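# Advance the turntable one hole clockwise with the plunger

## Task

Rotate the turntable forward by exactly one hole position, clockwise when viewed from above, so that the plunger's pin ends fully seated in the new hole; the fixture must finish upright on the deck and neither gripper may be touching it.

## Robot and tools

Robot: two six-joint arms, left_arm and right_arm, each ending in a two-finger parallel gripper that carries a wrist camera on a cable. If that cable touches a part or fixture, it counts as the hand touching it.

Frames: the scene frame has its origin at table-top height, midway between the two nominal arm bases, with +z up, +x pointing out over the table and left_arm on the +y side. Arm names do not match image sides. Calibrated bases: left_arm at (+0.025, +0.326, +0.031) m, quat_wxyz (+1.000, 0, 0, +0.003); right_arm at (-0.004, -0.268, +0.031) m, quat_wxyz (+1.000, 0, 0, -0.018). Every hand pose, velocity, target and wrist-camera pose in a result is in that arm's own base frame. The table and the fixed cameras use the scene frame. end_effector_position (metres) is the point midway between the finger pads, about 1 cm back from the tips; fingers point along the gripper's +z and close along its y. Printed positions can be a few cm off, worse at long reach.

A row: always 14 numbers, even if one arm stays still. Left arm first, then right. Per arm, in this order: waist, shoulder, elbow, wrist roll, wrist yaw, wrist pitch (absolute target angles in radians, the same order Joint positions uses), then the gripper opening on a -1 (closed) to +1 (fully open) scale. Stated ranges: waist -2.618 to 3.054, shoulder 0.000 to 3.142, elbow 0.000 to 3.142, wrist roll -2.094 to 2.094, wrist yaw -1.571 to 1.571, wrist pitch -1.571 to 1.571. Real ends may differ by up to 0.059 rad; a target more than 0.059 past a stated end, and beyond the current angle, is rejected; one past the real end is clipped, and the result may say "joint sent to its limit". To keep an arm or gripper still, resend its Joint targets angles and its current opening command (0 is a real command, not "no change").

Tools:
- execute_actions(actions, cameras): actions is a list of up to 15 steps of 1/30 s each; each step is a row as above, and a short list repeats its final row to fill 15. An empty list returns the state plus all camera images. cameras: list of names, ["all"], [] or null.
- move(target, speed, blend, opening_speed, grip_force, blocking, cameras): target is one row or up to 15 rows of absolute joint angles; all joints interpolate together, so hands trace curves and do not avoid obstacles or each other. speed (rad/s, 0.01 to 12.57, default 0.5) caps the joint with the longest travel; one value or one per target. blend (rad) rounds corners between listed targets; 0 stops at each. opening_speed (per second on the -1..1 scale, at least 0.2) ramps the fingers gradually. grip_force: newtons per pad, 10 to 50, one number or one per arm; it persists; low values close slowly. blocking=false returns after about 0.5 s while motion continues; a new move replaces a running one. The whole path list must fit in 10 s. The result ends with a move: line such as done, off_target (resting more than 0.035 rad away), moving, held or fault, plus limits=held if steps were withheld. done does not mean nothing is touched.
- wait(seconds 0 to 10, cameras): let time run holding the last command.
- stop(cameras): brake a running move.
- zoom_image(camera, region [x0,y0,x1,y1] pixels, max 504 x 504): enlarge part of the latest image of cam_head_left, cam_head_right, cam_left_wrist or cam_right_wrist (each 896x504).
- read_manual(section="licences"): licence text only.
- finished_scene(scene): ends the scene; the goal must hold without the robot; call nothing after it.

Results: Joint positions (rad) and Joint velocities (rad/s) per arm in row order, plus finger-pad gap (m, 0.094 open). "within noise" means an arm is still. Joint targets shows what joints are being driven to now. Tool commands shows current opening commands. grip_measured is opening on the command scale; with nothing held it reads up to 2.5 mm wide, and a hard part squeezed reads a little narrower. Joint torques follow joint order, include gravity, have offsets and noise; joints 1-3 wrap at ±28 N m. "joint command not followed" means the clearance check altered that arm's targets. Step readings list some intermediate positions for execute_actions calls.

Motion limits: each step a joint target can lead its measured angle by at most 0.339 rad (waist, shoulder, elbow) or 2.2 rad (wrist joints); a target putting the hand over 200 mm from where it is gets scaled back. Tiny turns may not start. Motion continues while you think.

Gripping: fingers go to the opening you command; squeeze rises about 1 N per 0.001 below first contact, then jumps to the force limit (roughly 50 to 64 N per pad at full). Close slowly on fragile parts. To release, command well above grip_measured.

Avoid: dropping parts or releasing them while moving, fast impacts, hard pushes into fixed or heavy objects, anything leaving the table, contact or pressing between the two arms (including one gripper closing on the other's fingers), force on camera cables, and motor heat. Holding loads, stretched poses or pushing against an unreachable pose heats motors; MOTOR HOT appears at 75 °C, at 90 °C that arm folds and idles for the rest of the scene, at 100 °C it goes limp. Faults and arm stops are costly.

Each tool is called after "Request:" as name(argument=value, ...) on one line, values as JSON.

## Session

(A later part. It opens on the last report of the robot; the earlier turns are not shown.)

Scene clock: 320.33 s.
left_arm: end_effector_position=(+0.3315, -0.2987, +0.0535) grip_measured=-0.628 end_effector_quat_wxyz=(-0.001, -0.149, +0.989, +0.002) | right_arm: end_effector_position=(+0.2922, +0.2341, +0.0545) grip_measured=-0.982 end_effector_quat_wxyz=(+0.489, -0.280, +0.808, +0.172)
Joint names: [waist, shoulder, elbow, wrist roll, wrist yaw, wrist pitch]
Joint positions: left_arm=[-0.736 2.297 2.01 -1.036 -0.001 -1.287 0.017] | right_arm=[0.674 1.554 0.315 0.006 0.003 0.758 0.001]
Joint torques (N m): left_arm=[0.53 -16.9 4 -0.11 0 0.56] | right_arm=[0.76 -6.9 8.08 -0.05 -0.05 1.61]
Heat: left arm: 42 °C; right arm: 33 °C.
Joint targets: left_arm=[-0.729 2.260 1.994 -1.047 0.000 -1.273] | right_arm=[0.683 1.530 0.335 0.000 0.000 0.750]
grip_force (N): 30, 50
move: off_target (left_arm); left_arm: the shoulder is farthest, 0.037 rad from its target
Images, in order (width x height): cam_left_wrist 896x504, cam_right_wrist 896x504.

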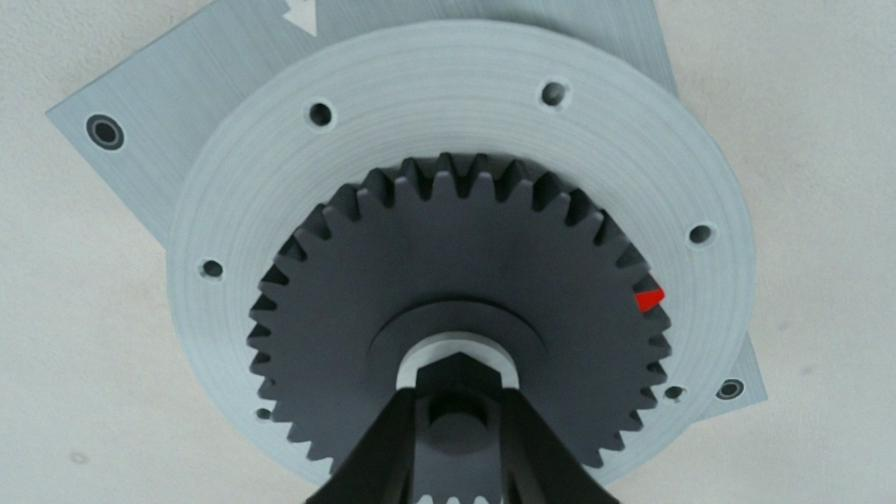

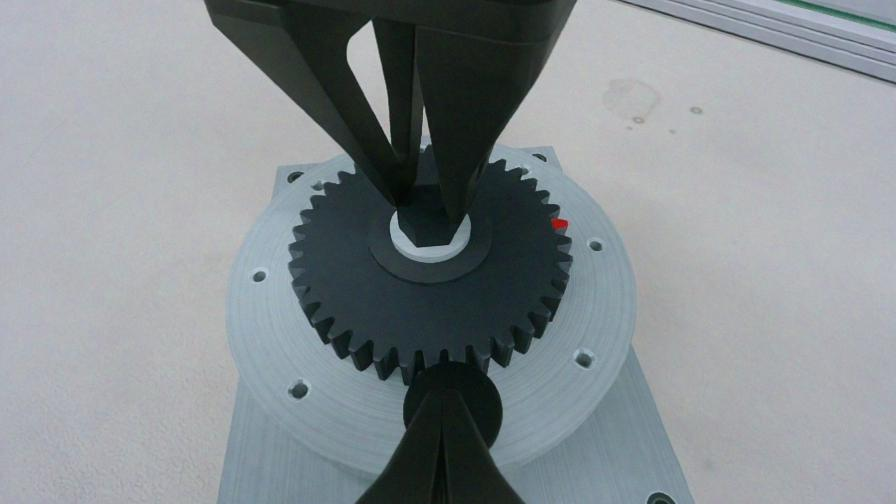

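Request:
move(target=[[-0.729,2.260,1.994,-1.047,0,-1.273,-1,0.679,1.36,0.16,0,0,0.67,-1],[-0.729,2.260,1.994,-1.047,0,-1.273,-1,0.679,1.531,0.157,0,0,0.78,0.1],[-0.729,2.260,1.994,-1.047,0,-1.273,-1,0.679,1.682,0.315,0,0,0.917,0.1]], cameras=["cam_right_wrist","cam_left_wrist"], speed=0.3)

Scene clock: 343.77 s.
left_arm: end_effector_position=(+0.3315, -0.2987, +0.0535) grip_measured=-0.628 end_effector_quat_wxyz=(-0.001, -0.149, +0.989, +0.002) | right_arm: end_effector_position=(+0.2954, +0.2366, +0.0421) grip_measured=+0.098 end_effector_quat_wxyz=(+0.497, -0.278, +0.804, +0.174)
Joint names: [waist, shoulder, elbow, wrist roll, wrist yaw, wrist pitch]
Joint positions: left_arm=[-0.736 2.297 2.01 -1.036 -0.001 -1.287 0.017] | right_arm=[0.674 1.666 0.302 0.006 0.003 0.902 0.052]
Joint torques (N m): left_arm=[0.53 -16.85 3.97 -0.11 0.01 0.56] | right_arm=[0.4 -4.25 6.78 -0.05 -0.05 1.85]
Heat: left arm: 43 °C; right arm: 33 °C.
Joint targets: left_arm=[-0.729 2.260 1.994 -1.047 0.000 -1.273] | right_arm=[0.679 1.682 0.315 0.000 0.000 0.917]
grip_force (N): 30, 50
move: off_target (left_arm); left_arm: the shoulder is farthest, 0.037 rad from its target
Images, in order (width x height): cam_left_wrist 896x504, cam_right_wrist 896x504.

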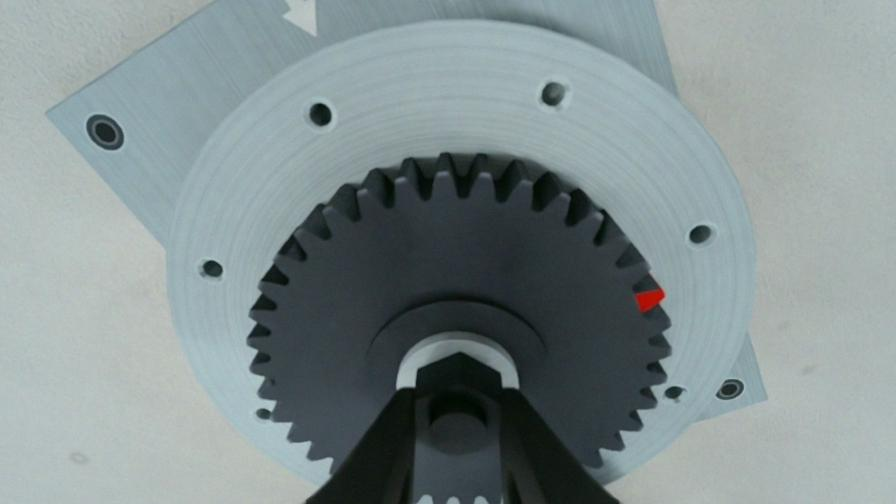

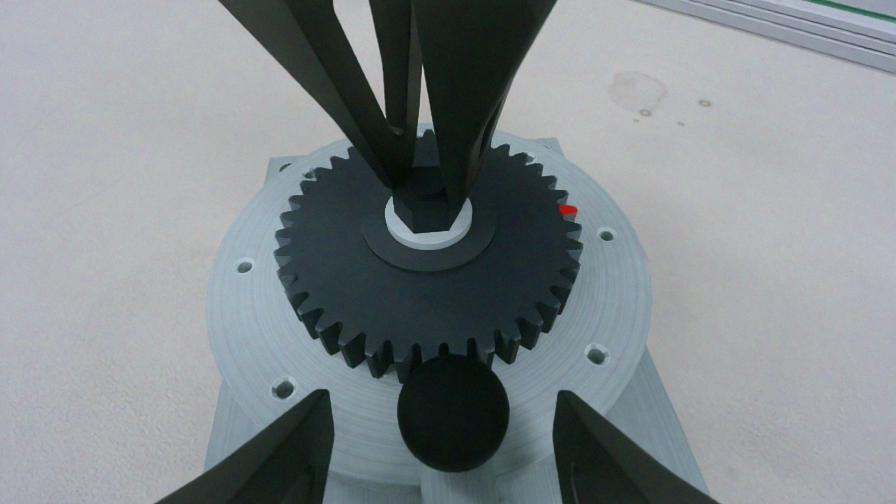

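Request:
move(target=[[-0.729,2.260,1.994,-1.047,0,-1.273,-1,0.679,1.732,0.317,0,0,0.96,0.1]], cameras=["cam_right_wrist"], speed=0.15)

Scene clock: 358.50 s.
left_arm: end_effector_position=(+0.3315, -0.2987, +0.0535) grip_measured=-0.628 end_effector_quat_wxyz=(-0.001, -0.149, +0.989, +0.002) | right_arm: end_effector_position=(+0.2960, +0.2372, +0.0339) grip_measured=+0.098 end_effector_quat_wxyz=(+0.494, -0.279, +0.805, +0.173)
Joint names: [waist, shoulder, elbow, wrist roll, wrist yaw, wrist pitch]
Joint positions: left_arm=[-0.736 2.297 2.01 -1.036 -0.001 -1.287 0.017] | right_arm=[0.674 1.716 0.302 0.006 0.003 0.946 0.052]
Joint torques (N m): left_arm=[0.54 -16.88 3.96 -0.11 0.01 0.56] | right_arm=[0.34 -4.49 6.6 -0.05 -0.04 1.82]
Heat: left arm: 43 °C; right arm: 33 °C.
Joint targets: left_arm=[-0.729 2.260 1.994 -1.047 0.000 -1.273] | right_arm=[0.679 1.732 0.317 0.000 0.000 0.960]
grip_force (N): 30, 50
move: off_target (left_arm); left_arm: the shoulder is farthest, 0.037 rad from its target
Images, in order (width x height): cam_right_wrist 896x504.

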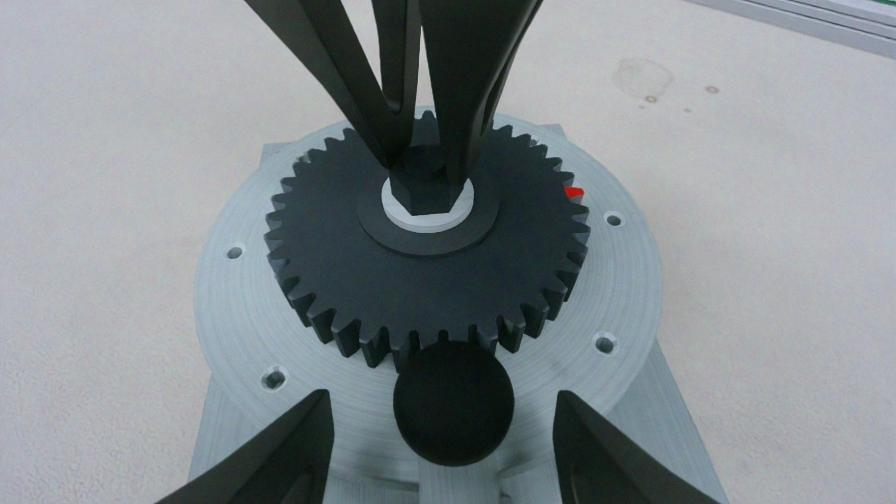

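Request:
move(target=[[-0.729,2.260,1.994,-1.047,0,-1.273,-1,0.679,1.732,0.317,0,0,0.96,-1]], cameras=["cam_right_wrist"], opening_speed=0.5)

Scene clock: 367.50 s.
left_arm: end_effector_position=(+0.3315, -0.2987, +0.0535) grip_measured=-0.628 end_effector_quat_wxyz=(-0.001, -0.149, +0.989, +0.002) | right_arm: end_effector_position=(+0.2961, +0.2373, +0.0341) grip_measured=-0.483 end_effector_quat_wxyz=(+0.494, -0.279, +0.805, +0.173)
Joint names: [waist, shoulder, elbow, wrist roll, wrist yaw, wrist pitch]
Joint positions: left_arm=[-0.736 2.297 2.01 -1.036 -0.001 -1.287 0.017] | right_arm=[0.674 1.716 0.302 0.006 0.003 0.947 0.024]
Joint torques (N m): left_arm=[0.55 -16.88 4 -0.11 0.02 0.56] | right_arm=[0.36 -4.45 6.6 -0.03 -0.04 1.81]
Heat: left arm: 44 °C; right arm: 33 °C.
Joint targets: left_arm=[-0.729 2.260 1.994 -1.047 0.000 -1.273] | right_arm=[0.679 1.732 0.317 0.000 0.000 0.960]
grip_force (N): 30, 50
move: off_target (left_arm); left_arm: the shoulder is farthest, 0.037 rad from its target
Images, in order (width x height): cam_right_wrist 896x504.

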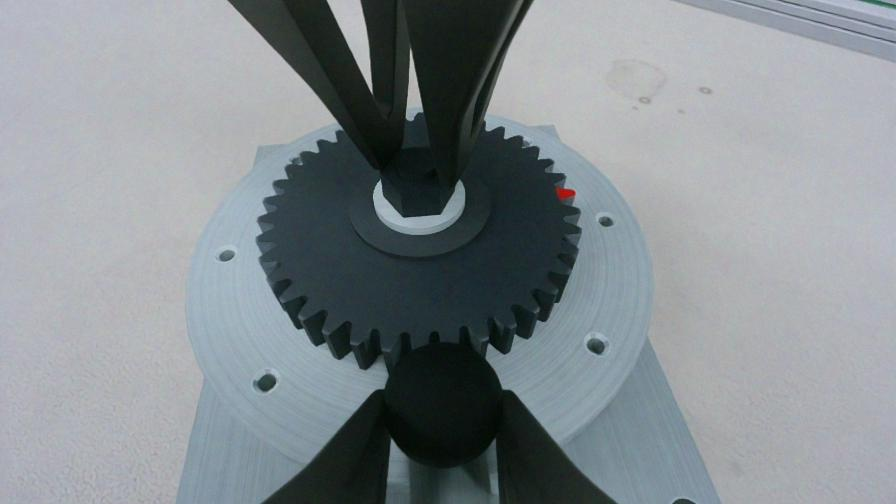

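Request:
move(target=[[-0.729,2.260,1.994,-1.047,0,-1.273,-1,0.679,1.625,0.325,0,0,0.865,-1]], cameras=["cam_right_wrist","cam_left_wrist"], speed=0.15)

Scene clock: 374.67 s.
left_arm: end_effector_position=(+0.3315, -0.2987, +0.0535) grip_measured=-0.628 end_effector_quat_wxyz=(-0.001, -0.149, +0.989, +0.002) | right_arm: end_effector_position=(+0.2959, +0.2371, +0.0348) grip_measured=-0.484 end_effector_quat_wxyz=(+0.481, -0.282, +0.813, +0.169)
Joint names: [waist, shoulder, elbow, wrist roll, wrist yaw, wrist pitch]
Joint positions: left_arm=[-0.736 2.297 2.01 -1.036 -0.001 -1.287 0.017] | right_arm=[0.674 1.674 0.324 0.006 0.003 0.848 0.024]
Joint torques (N m): left_arm=[0.55 -16.87 4 -0.11 0.01 0.56] | right_arm=[0.36 -9.47 5.61 -0.03 -0.05 1.84]
Heat: left arm: 44 °C; right arm: 33 °C.
Joint targets: left_arm=[-0.729 2.260 1.994 -1.047 0.000 -1.273] | right_arm=[0.679 1.625 0.325 0.000 0.000 0.865]
grip_force (N): 30, 50
move: off_target (left_arm, right_arm); left_arm: the shoulder is farthest, 0.037 rad from its target; right_arm: the shoulder is farthest, 0.049 rad from its target
Images, in order (width x height): cam_left_wrist 896x504, cam_right_wrist 896x504.

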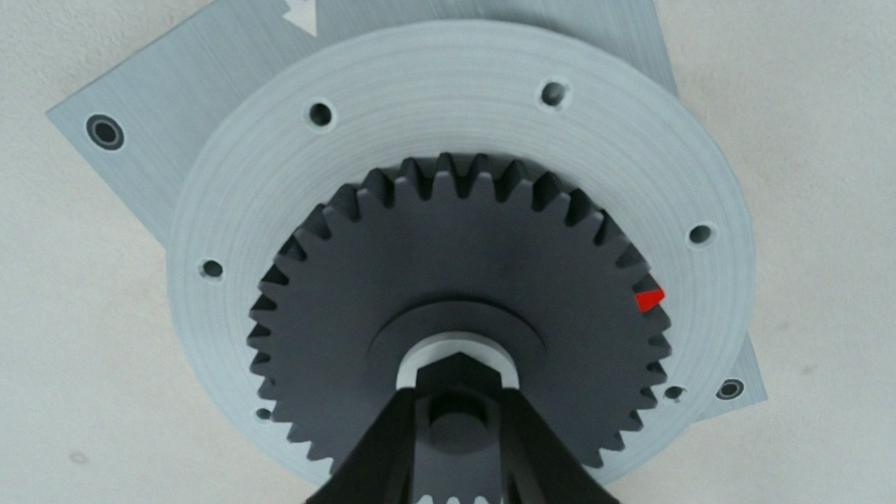

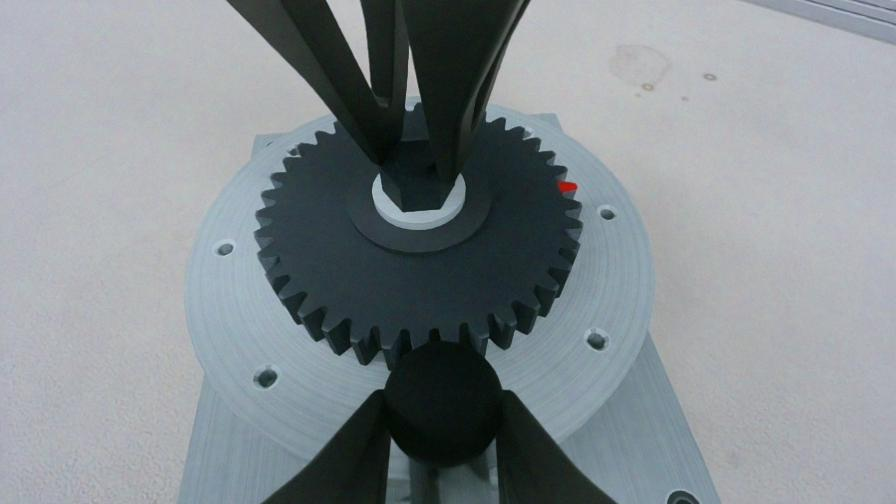

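Request:
move(target=[[-0.729,2.260,1.994,-1.047,0,-1.273,-1,0.679,1.53,0.325,0,0,0.82,-1]], cameras=["cam_right_wrist","cam_left_wrist"], speed=0.12)

Scene clock: 381.67 s.
left_arm: end_effector_position=(+0.3265, -0.3039, +0.0537) grip_measured=-0.632 end_effector_quat_wxyz=(-0.016, -0.149, +0.989, -0.011) | right_arm: end_effector_position=(+0.2895, +0.2319, +0.0363) grip_measured=-0.484 end_effector_quat_wxyz=(+0.464, -0.285, +0.823, +0.163)
Joint names: [waist, shoulder, elbow, wrist roll, wrist yaw, wrist pitch]
Joint positions: left_arm=[-0.736 2.297 2.01 -1.036 0.039 -1.288 0.017] | right_arm=[0.674 1.599 0.324 0.006 0.003 0.732 0.024]
Joint torques (N m): left_arm=[0.53 -16.88 4 -0.11 -0.35 0.57] | right_arm=[0.32 -10.74 5.98 -0.04 -0.05 2.44]
Heat: left arm: 44 °C; right arm: 35 °C.
Joint targets: left_arm=[-0.729 2.260 1.994 -1.047 0.000 -1.273] | right_arm=[0.679 1.530 0.325 0.000 0.000 0.820]
grip_force (N): 30, 50
move: off_target (left_arm, right_arm); left_arm: the wrist yaw is farthest, 0.039 rad from its target; right_arm: the wrist pitch is farthest, 0.088 rad from its target
Images, in order (width x height): cam_left_wrist 896x504, cam_right_wrist 896x504.

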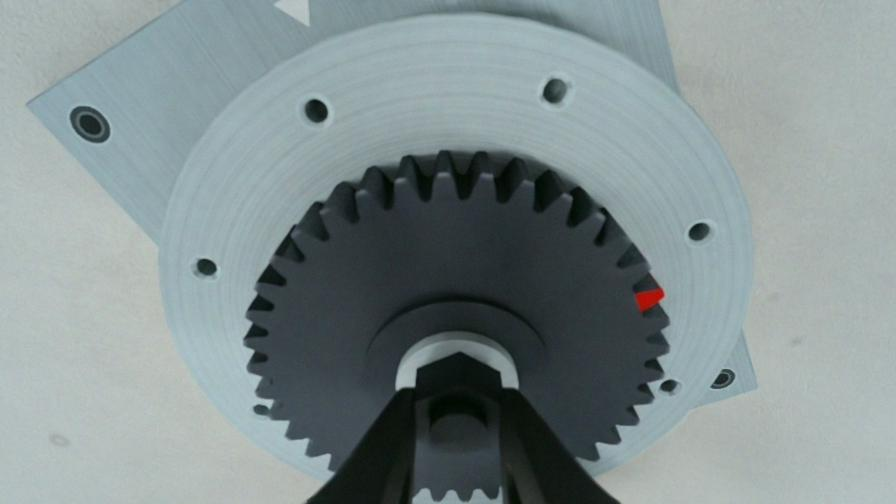

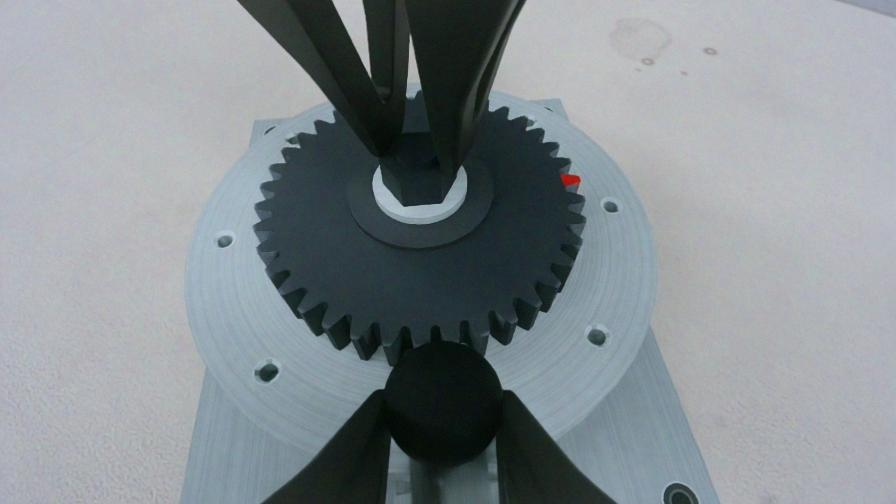

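Request:
move(target=[[-0.729,2.260,1.994,-1.047,0,-1.273,-1,0.679,1.57,0.315,0,0,0.98,-1]], cameras=["cam_right_wrist","cam_left_wrist"], speed=0.12)

Scene clock: 390.90 s.
left_arm: end_effector_position=(+0.3256, -0.3048, +0.0537) grip_measured=-0.632 end_effector_quat_wxyz=(-0.019, -0.149, +0.989, -0.013) | right_arm: end_effector_position=(+0.2889, +0.2315, +0.0391) grip_measured=-0.484 end_effector_quat_wxyz=(+0.473, -0.283, +0.817, +0.166)
Joint names: [waist, shoulder, elbow, wrist roll, wrist yaw, wrist pitch]
Joint positions: left_arm=[-0.736 2.297 2.01 -1.036 0.046 -1.288 0.017] | right_arm=[0.674 1.599 0.308 0.006 0.003 0.771 0.024]
Joint torques (N m): left_arm=[0.53 -16.88 4.01 -0.11 -0.41 0.58] | right_arm=[0.38 -7.35 6.57 -0.04 -0.05 3.55]
Heat: left arm: 44 °C; right arm: 38 °C.
Joint targets: left_arm=[-0.729 2.260 1.994 -1.047 0.000 -1.273] | right_arm=[0.679 1.570 0.315 0.000 0.000 0.980]
grip_force (N): 30, 50
move: off_target (left_arm, right_arm); left_arm: the wrist yaw is farthest, 0.046 rad from its target; right_arm: the wrist pitch is farthest, 0.209 rad from its target
Images, in order (width x height): cam_left_wrist 896x504, cam_right_wrist 896x504.

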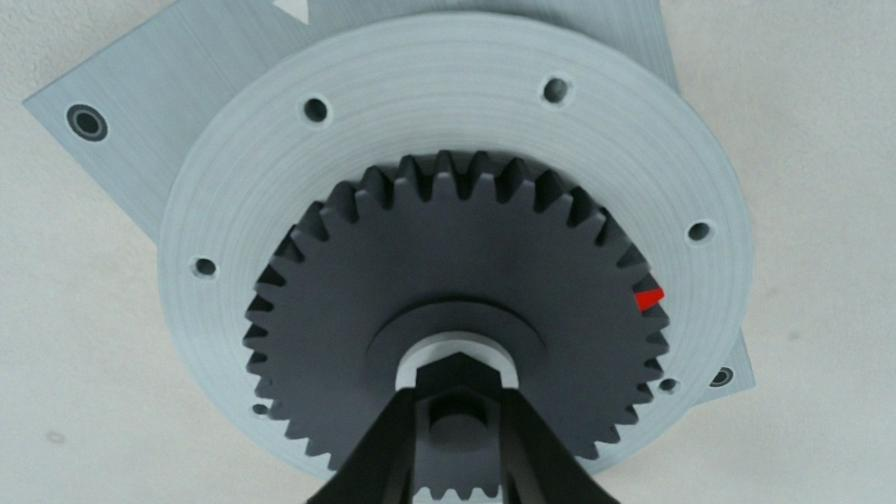

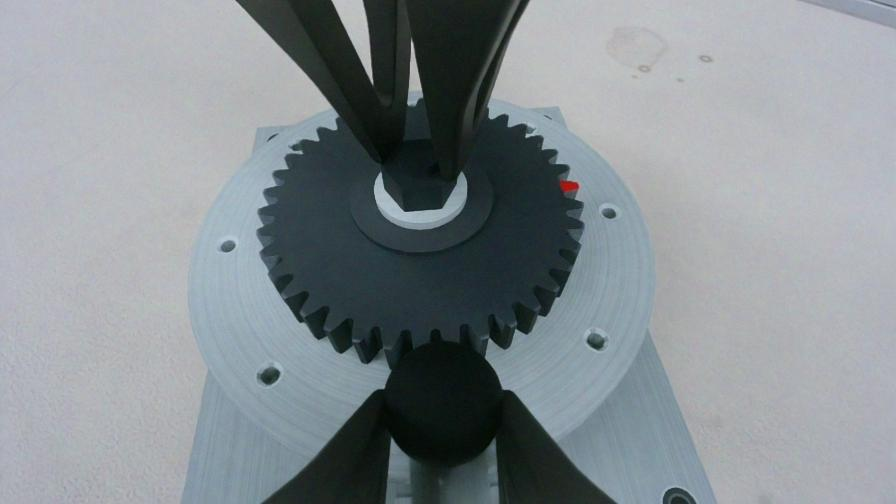

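Request:
move(target=[[-0.729,2.260,1.994,-1.047,0,-1.273,-1,0.679,1.60,0.30,0,0,1.20,-1]], cameras=["cam_right_wrist","cam_left_wrist"], speed=0.15)

Request:
zoom_image(camera="cam_right_wrist", region=[330, 300, 560, 504])

Scene clock: 403.30 s.
left_arm: end_effector_position=(+0.3256, -0.3049, +0.0537) grip_measured=-0.632 end_effector_quat_wxyz=(-0.019, -0.149, +0.989, -0.013) | right_arm: end_effector_position=(+0.2897, +0.2321, +0.0431) grip_measured=-0.484 end_effector_quat_wxyz=(+0.497, -0.278, +0.803, +0.174)
Joint names: [waist, shoulder, elbow, wrist roll, wrist yaw, wrist pitch]
Joint positions: left_arm=[-0.736 2.297 2.01 -1.036 0.046 -1.288 0.017] | right_arm=[0.674 1.636 0.275 0.006 0.003 0.9 0.024]
Joint torques (N m): left_arm=[0.54 -16.9 4.03 -0.11 -0.42 0.56] | right_arm=[0.35 -8.03 7.94 -0.02 -0.04 4.43]
Heat: left arm: 45 °C; right arm: 44 °C.
Joint targets: left_arm=[-0.729 2.260 1.994 -1.047 0.000 -1.273] | right_arm=[0.679 1.600 0.300 0.000 0.000 1.200]
grip_force (N): 30, 50
move: off_target (left_arm, right_arm); left_arm: the wrist yaw is farthest, 0.046 rad from its target; right_arm: the wrist pitch is farthest, 0.300 rad from its target
Images, in order (width x height): cam_left_wrist 896x504, cam_right_wrist 896x504.

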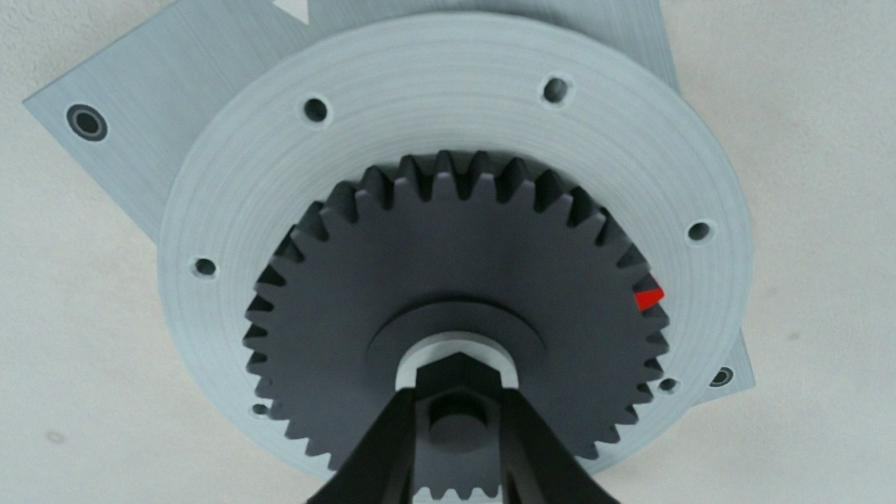

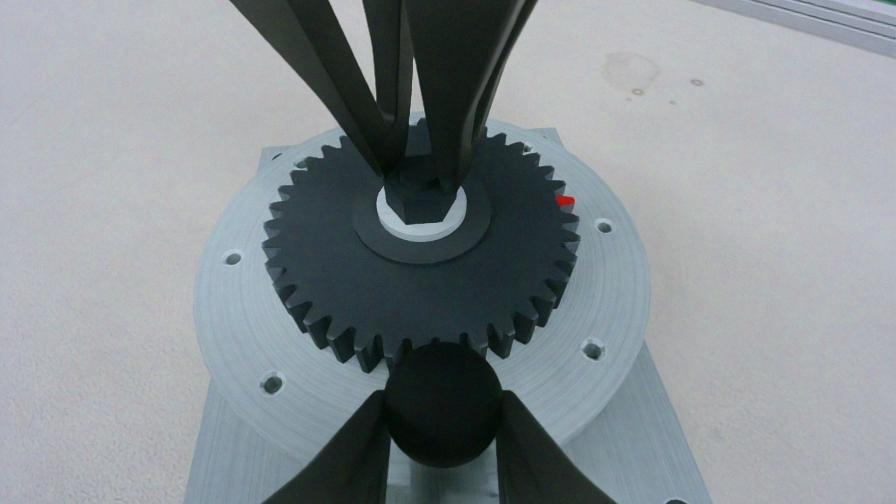

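Scaled by 2.191 from the camera's 896x504 image, which has a finer 1280x720 frame.

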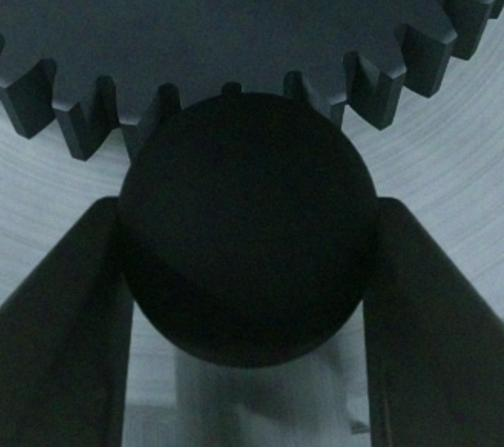

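Request:
move(target=[[-0.729,2.260,1.994,-0.75,0.03,-1.273,-1,0.679,1.60,0.30,0,0,1.20,-1]], cameras=["cam_right_wrist","cam_left_wrist"], speed=0.25)

Scene clock: 411.40 s.
left_arm: end_effector_position=(+0.3252, -0.3054, +0.0537) grip_measured=-0.637 end_effector_quat_wxyz=(-0.019, -0.015, +1.000, -0.017) | right_arm: end_effector_position=(+0.2897, +0.2321, +0.0429) grip_measured=-0.484 end_effector_quat_wxyz=(+0.497, -0.278, +0.804, +0.174)
Joint names: [waist, shoulder, elbow, wrist roll, wrist yaw, wrist pitch]
Joint positions: left_arm=[-0.736 2.297 2.01 -0.766 0.05 -1.288 0.017] | right_arm=[0.674 1.637 0.275 0.006 0.003 0.9 0.024]
Joint torques (N m): left_arm=[0.54 -16.9 3.97 0.2 -0.16 0.56] | right_arm=[0.38 -8.01 7.95 -0.03 -0.05 4.43]
Heat: left arm: 45 °C; right arm: 50 °C.
Joint targets: left_arm=[-0.729 2.260 1.994 -0.750 0.030 -1.273] | right_arm=[0.679 1.600 0.300 0.000 0.000 1.200]
grip_force (N): 30, 50
move: off_target (left_arm, right_arm); left_arm: the shoulder is farthest, 0.037 rad from its target; right_arm: the wrist pitch is farthest, 0.300 rad from its target
Images, in order (width x height): cam_left_wrist 896x504, cam_right_wrist 896x504.

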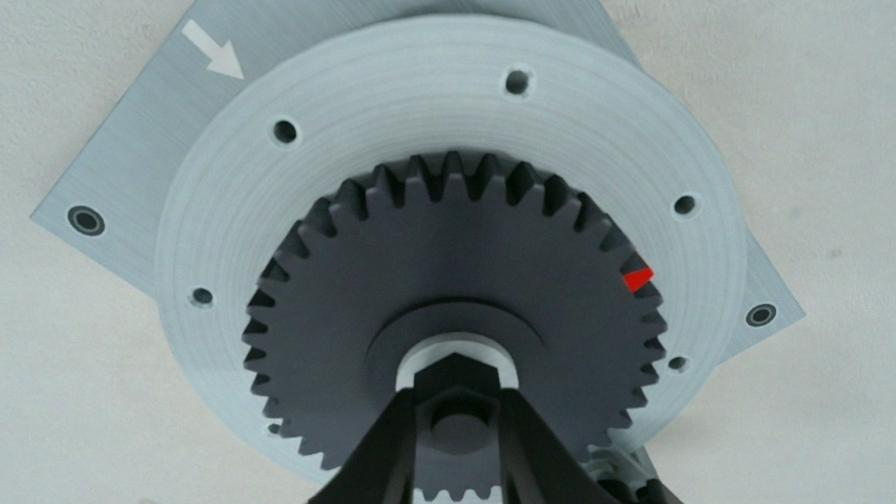

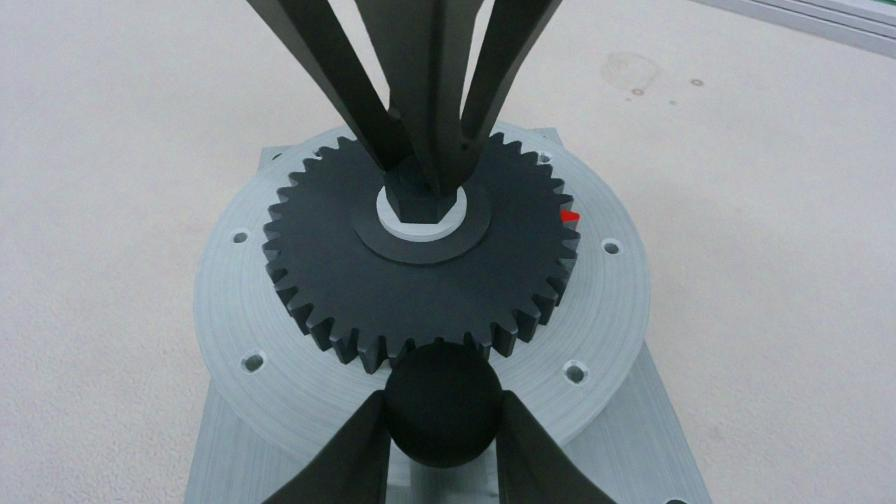

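Request:
move(target=[[-0.729,2.260,1.994,-0.5,0.04,-1.273,-1,0.679,1.60,0.30,0,0,1.20,-1]], cameras=["cam_right_wrist","cam_left_wrist"], speed=0.25, grip_force=[50,50])

Scene clock: 418.23 s.
left_arm: end_effector_position=(+0.3270, -0.3051, +0.0575) grip_measured=-0.994 end_effector_quat_wxyz=(-0.010, +0.112, +0.993, -0.020) | right_arm: end_effector_position=(+0.2896, +0.2320, +0.0430) grip_measured=-0.484 end_effector_quat_wxyz=(+0.497, -0.278, +0.803, +0.174)
Joint names: [waist, shoulder, elbow, wrist roll, wrist yaw, wrist pitch]
Joint positions: left_arm=[-0.735 2.288 2.01 -0.511 0.044 -1.285 0] | right_arm=[0.674 1.637 0.274 0.006 0.003 0.901 0.024]
Joint torques (N m): left_arm=[0.49 -15.91 4.04 0.12 -0.01 0.56] | right_arm=[0.38 -8.08 7.99 -0.04 -0.05 4.42]
Heat: left arm: 45 °C; right arm: 53 °C.
Joint targets: left_arm=[-0.729 2.260 1.994 -0.500 0.040 -1.273] | right_arm=[0.679 1.600 0.300 0.000 0.000 1.200]
move: off_target (right_arm); right_arm: the wrist pitch is farthest, 0.299 rad from its target
Images, in order (width x height): cam_left_wrist 896x504, cam_right_wrist 896x504.

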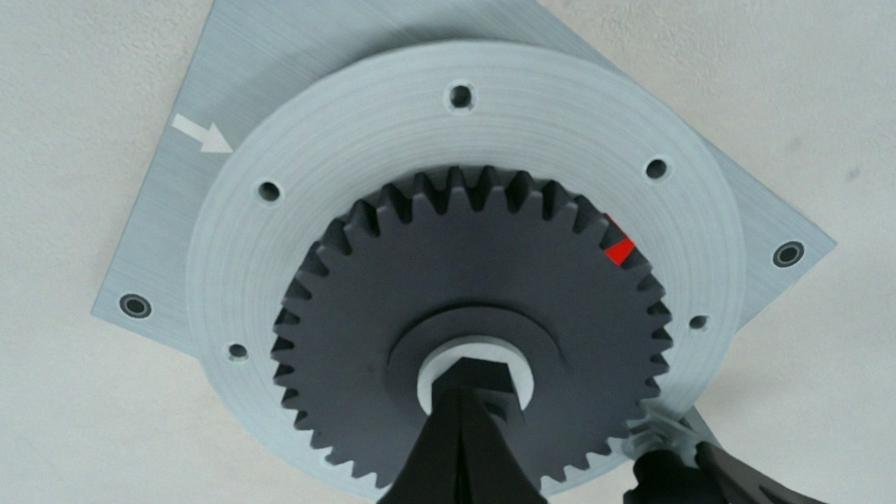

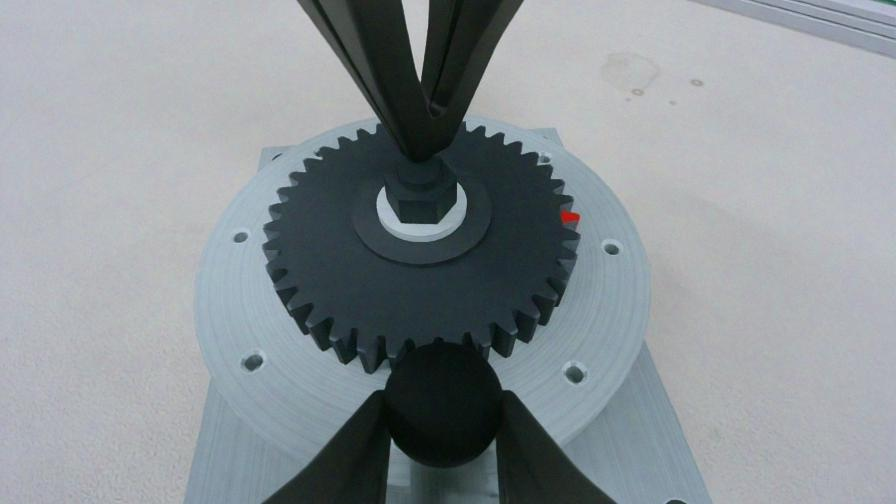

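Request:
move(target=[[-0.729,2.260,1.994,-0.5,0.04,-1.273,-1,0.679,1.70,0.302,0,0,0.93,-1],[-0.729,2.240,2.055,-0.5,0,-1.345,-1,0.679,1.70,0.302,0,0,0.93,0.1],[-0.729,2.240,2.055,-0.88,0,-1.345,0,0.679,1.5,0.157,0,0,0.78,0.1],[-0.729,2.240,2.055,-0.88,0,-1.345,0,0.45,1.237,0.117,0,0,0.67,0.1]], cameras=["cam_right_wrist","cam_left_wrist"], speed=[0.12,0.25,0.3,0.6])

Scene clock: 442.63 s.
left_arm: end_effector_position=(+0.3273, -0.2972, +0.0674) grip_measured=-0.001 end_effector_quat_wxyz=(-0.005, -0.067, +0.998, -0.002) | right_arm: end_effector_position=(+0.2892, +0.1439, +0.0656) grip_measured=+0.098 end_effector_quat_wxyz=(+0.518, -0.190, +0.825, +0.122)
Joint names: [waist, shoulder, elbow, wrist roll, wrist yaw, wrist pitch]
Joint positions: left_arm=[-0.735 2.276 2.029 -0.869 0.01 -1.328 0.047] | right_arm=[0.459 1.252 0.128 0.005 0 0.676 0.052]
Joint torques (N m): left_arm=[0.46 -16.65 7.23 -0.11 -0.09 0.19] | right_arm=[-0.91 -3.78 5.83 -0.04 -0.04 1.65]
Heat: left arm: 48 °C; right arm: 54 °C.
Joint targets: left_arm=[-0.729 2.240 2.055 -0.880 0.000 -1.345] | right_arm=[0.450 1.237 0.117 0.000 0.000 0.670]
move: off_target (left_arm); target 3's new numbers were sent with left_arm's shoulder 0.036 rad from that target; left_arm: the shoulder is farthest, 0.036 rad from its target
Images, in order (width x height): cam_left_wrist 896x504, cam_right_wrist 896x504.

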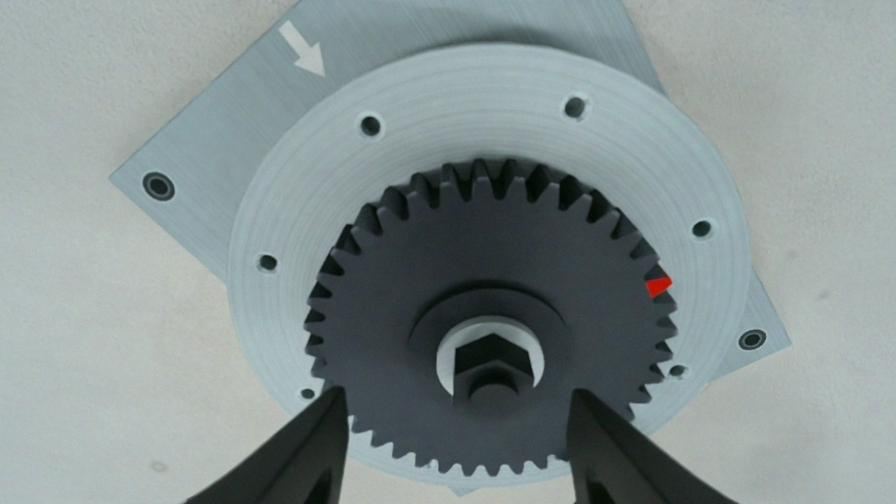

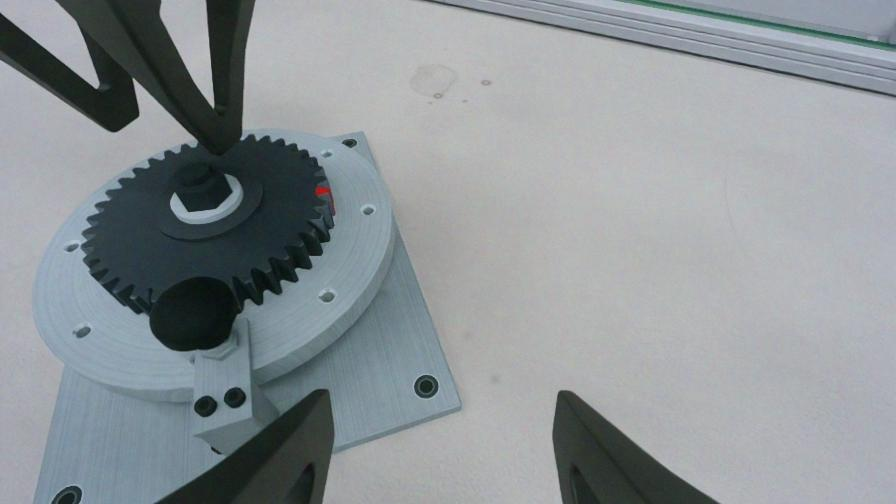

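Request:
move(target=[-0.756,2.262,2.034,-0.88,0,-1.309,0,0.45,1.237,0.117,0,0,0.67,0.1], cameras=["cam_left_wrist"])

Scene clock: 460.60 s.
left_arm: end_effector_position=(+0.3237, -0.3027, +0.0674) grip_measured=-0.001 end_effector_quat_wxyz=(-0.004, -0.059, +0.998, -0.004) | right_arm: end_effector_position=(+0.2892, +0.1439, +0.0655) grip_measured=+0.098 end_effector_quat_wxyz=(+0.518, -0.190, +0.825, +0.122)
Joint names: [waist, shoulder, elbow, wrist roll, wrist yaw, wrist pitch]
Joint positions: left_arm=[-0.75 2.276 2.029 -0.869 0.01 -1.324 0.047] | right_arm=[0.459 1.252 0.128 0.005 0 0.675 0.052]
Joint torques (N m): left_arm=[-0.5 -14.48 5.53 -0.12 -0.1 0.59] | right_arm=[-0.9 -3.82 5.86 -0.02 -0.03 1.65]
Heat: left arm: 49 °C; right arm: 47 °C.
Joint targets: left_arm=[-0.756 2.262 2.034 -0.880 0.000 -1.309] | right_arm=[0.450 1.237 0.117 0.000 0.000 0.670]
move: done
Images, in order (width x height): cam_left_wrist 896x504.

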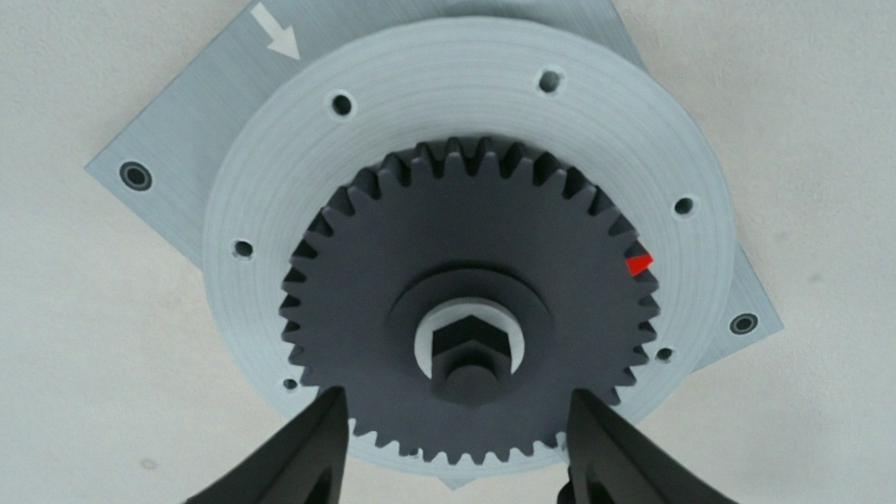

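Request:
move(target=[-0.756,2.312,1.969,-0.88,0,-1.243,0,0.45,1.237,0.117,0,0,0.67,0.1], cameras=["cam_left_wrist"], speed=0.15)

Scene clock: 471.87 s.
left_arm: end_effector_position=(+0.3264, -0.3052, +0.0502) grip_measured=-0.001 end_effector_quat_wxyz=(-0.002, -0.059, +0.998, -0.006) | right_arm: end_effector_position=(+0.2892, +0.1439, +0.0655) grip_measured=+0.098 end_effector_quat_wxyz=(+0.518, -0.190, +0.825, +0.122)
Joint names: [waist, shoulder, elbow, wrist roll, wrist yaw, wrist pitch]
Joint positions: left_arm=[-0.75 2.289 1.983 -0.869 0.01 -1.259 0.047] | right_arm=[0.459 1.252 0.128 0.005 0 0.675 0.052]
Joint torques (N m): left_arm=[-0.51 -11.11 4.12 -0.12 -0.1 0.58] | right_arm=[-0.94 -3.74 5.82 -0.04 -0.02 1.65]
Heat: left arm: 48 °C; right arm: 46 °C.
Joint targets: left_arm=[-0.756 2.312 1.969 -0.880 0.000 -1.243] | right_arm=[0.450 1.237 0.117 0.000 0.000 0.670]
move: done
Images, in order (width x height): cam_left_wrist 896x504.

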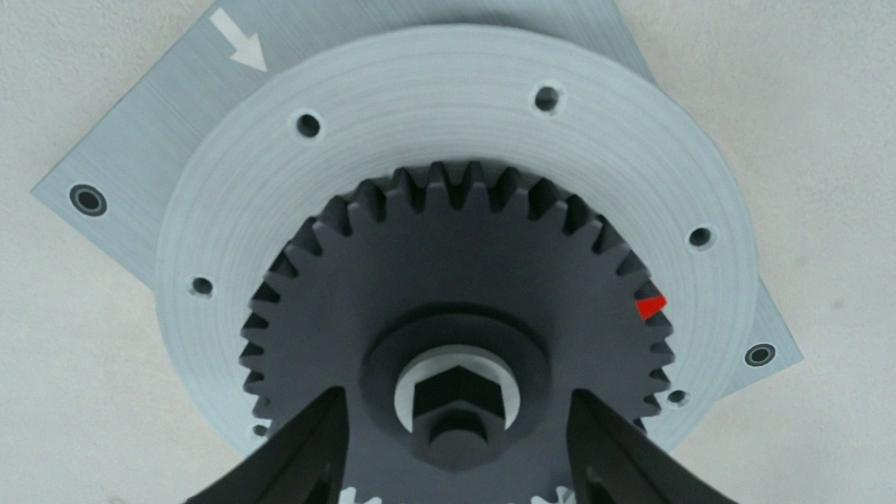

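Request:
move(target=[[-0.756,2.312,1.955,-0.88,0,-1.229,0,0.45,1.237,0.117,0,0,0.67,0.1],[-0.756,2.312,1.955,-0.88,0,-1.229,-1,0.45,1.237,0.117,0,0,0.67,0.1]], cameras=["cam_left_wrist","cam_right_wrist"], speed=0.15, opening_speed=0.4)

Request:
zoom_image(camera="cam_right_wrist", region=[50, 50, 400, 400])

Scene clock: 482.07 s.
left_arm: end_effector_position=(+0.3268, -0.3054, +0.0472) grip_measured=-0.622 end_effector_quat_wxyz=(+0.000, -0.060, +0.998, -0.007) | right_arm: end_effector_position=(+0.2892, +0.1439, +0.0655) grip_measured=+0.098 end_effector_quat_wxyz=(+0.518, -0.190, +0.825, +0.122)
Joint names: [waist, shoulder, elbow, wrist roll, wrist yaw, wrist pitch]
Joint positions: left_arm=[-0.75 2.289 1.971 -0.869 0.01 -1.244 0.018] | right_arm=[0.459 1.252 0.128 0.005 0 0.675 0.052]
Joint torques (N m): left_arm=[-0.53 -11.14 4 -0.1 -0.1 0.59] | right_arm=[-0.9 -3.82 5.89 -0.03 -0.02 1.65]
Heat: left arm: 45 °C; right arm: 45 °C.
Joint targets: left_arm=[-0.756 2.312 1.955 -0.880 0.000 -1.229] | right_arm=[0.450 1.237 0.117 0.000 0.000 0.670]
move: done
Images, in order (width x height): cam_left_wrist 896x504, cam_right_wrist 896x504.

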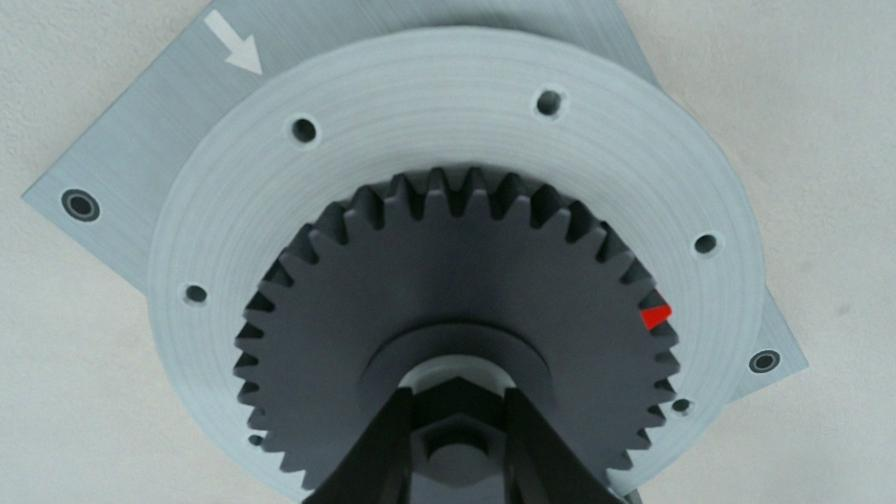

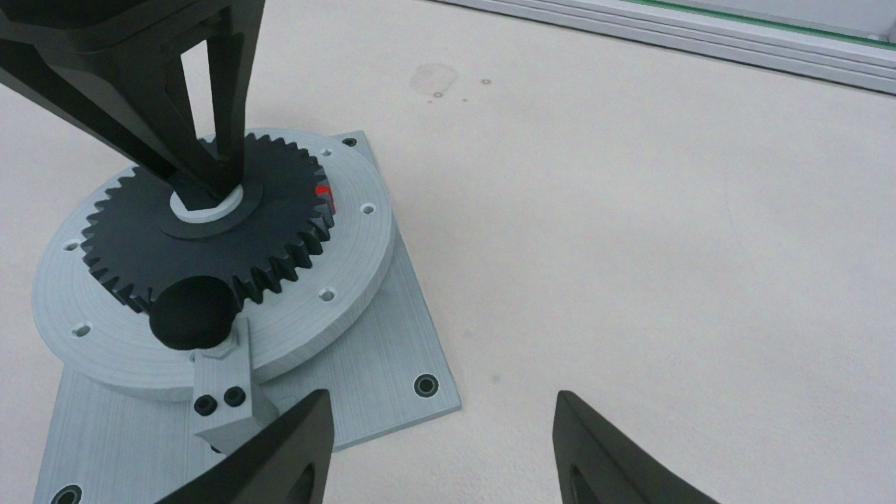

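Scaled by 1.440 from the camera's 896x504 image, which has a finer 1280x720 frame.

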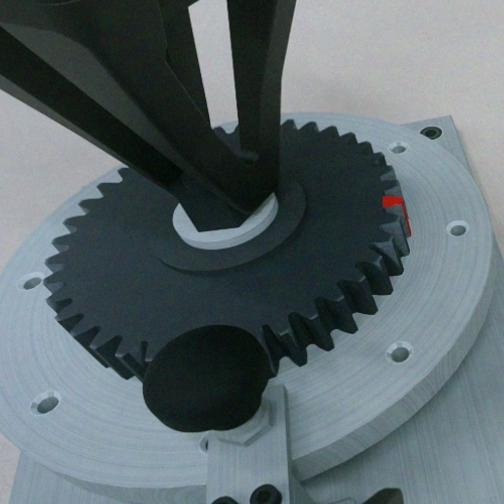

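Request:
move(target=[-0.756,2.312,1.955,-0.30,0,-1.229,-1,0.45,1.237,0.117,0,0,0.67,0.1], cameras=["cam_left_wrist","cam_right_wrist"], speed=0.25)

Request:
zoom_image(camera="cam_right_wrist", region=[50, 50, 400, 400])

Scene clock: 493.67 s.
left_arm: end_effector_position=(+0.3270, -0.3063, +0.0472) grip_measured=-0.623 end_effector_quat_wxyz=(+0.002, +0.201, +0.980, -0.007) | right_arm: end_effector_position=(+0.2892, +0.1439, +0.0655) grip_measured=+0.098 end_effector_quat_wxyz=(+0.518, -0.190, +0.825, +0.122)
Joint names: [waist, shoulder, elbow, wrist roll, wrist yaw, wrist pitch]
Joint positions: left_arm=[-0.751 2.289 1.971 -0.347 0.01 -1.241 0.018] | right_arm=[0.459 1.252 0.128 0.005 0 0.675 0.052]
Joint torques (N m): left_arm=[-0.43 -11.1 4 0.54 -0.08 0.57] | right_arm=[-0.91 -3.79 5.87 -0.04 -0.02 1.66]
Heat: left arm: 43 °C; right arm: 45 °C.
Joint targets: left_arm=[-0.756 2.312 1.955 -0.300 0.000 -1.229] | right_arm=[0.450 1.237 0.117 0.000 0.000 0.670]
move: off_target (left_arm); left_arm: the wrist roll is farthest, 0.047 rad from its target
Images, in order (width x height): cam_left_wrist 896x504, cam_right_wrist 896x504.

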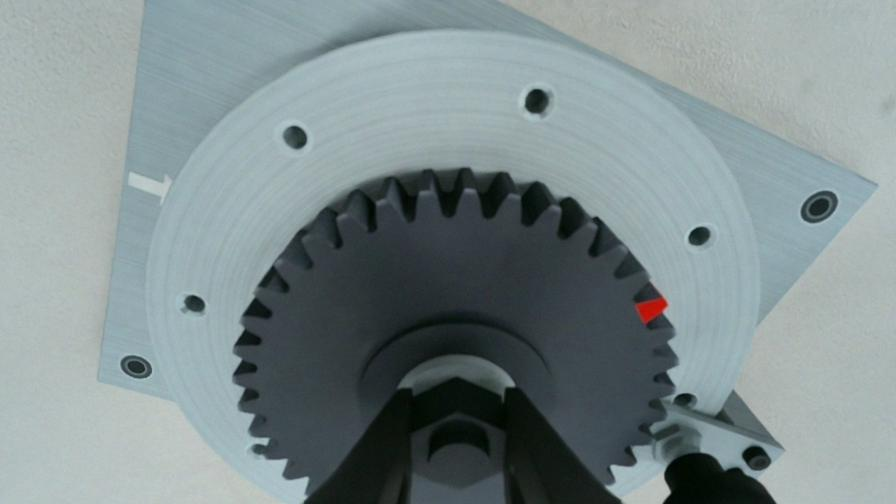

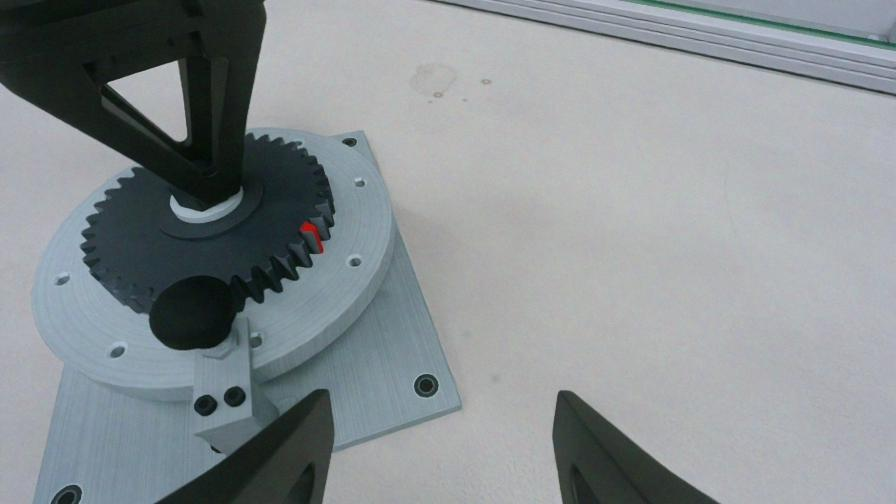

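Scaled by 1.440 from the camera's 896x504 image, which has a finer 1280x720 frame.

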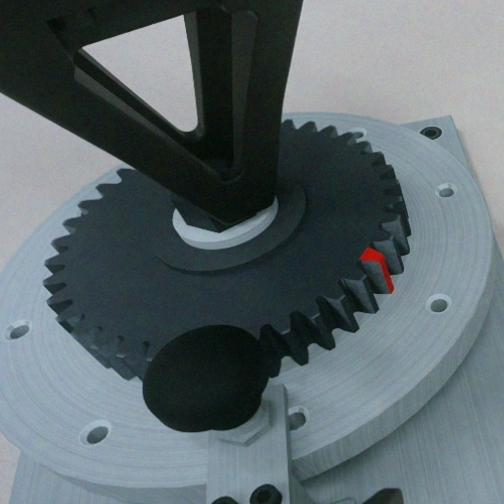

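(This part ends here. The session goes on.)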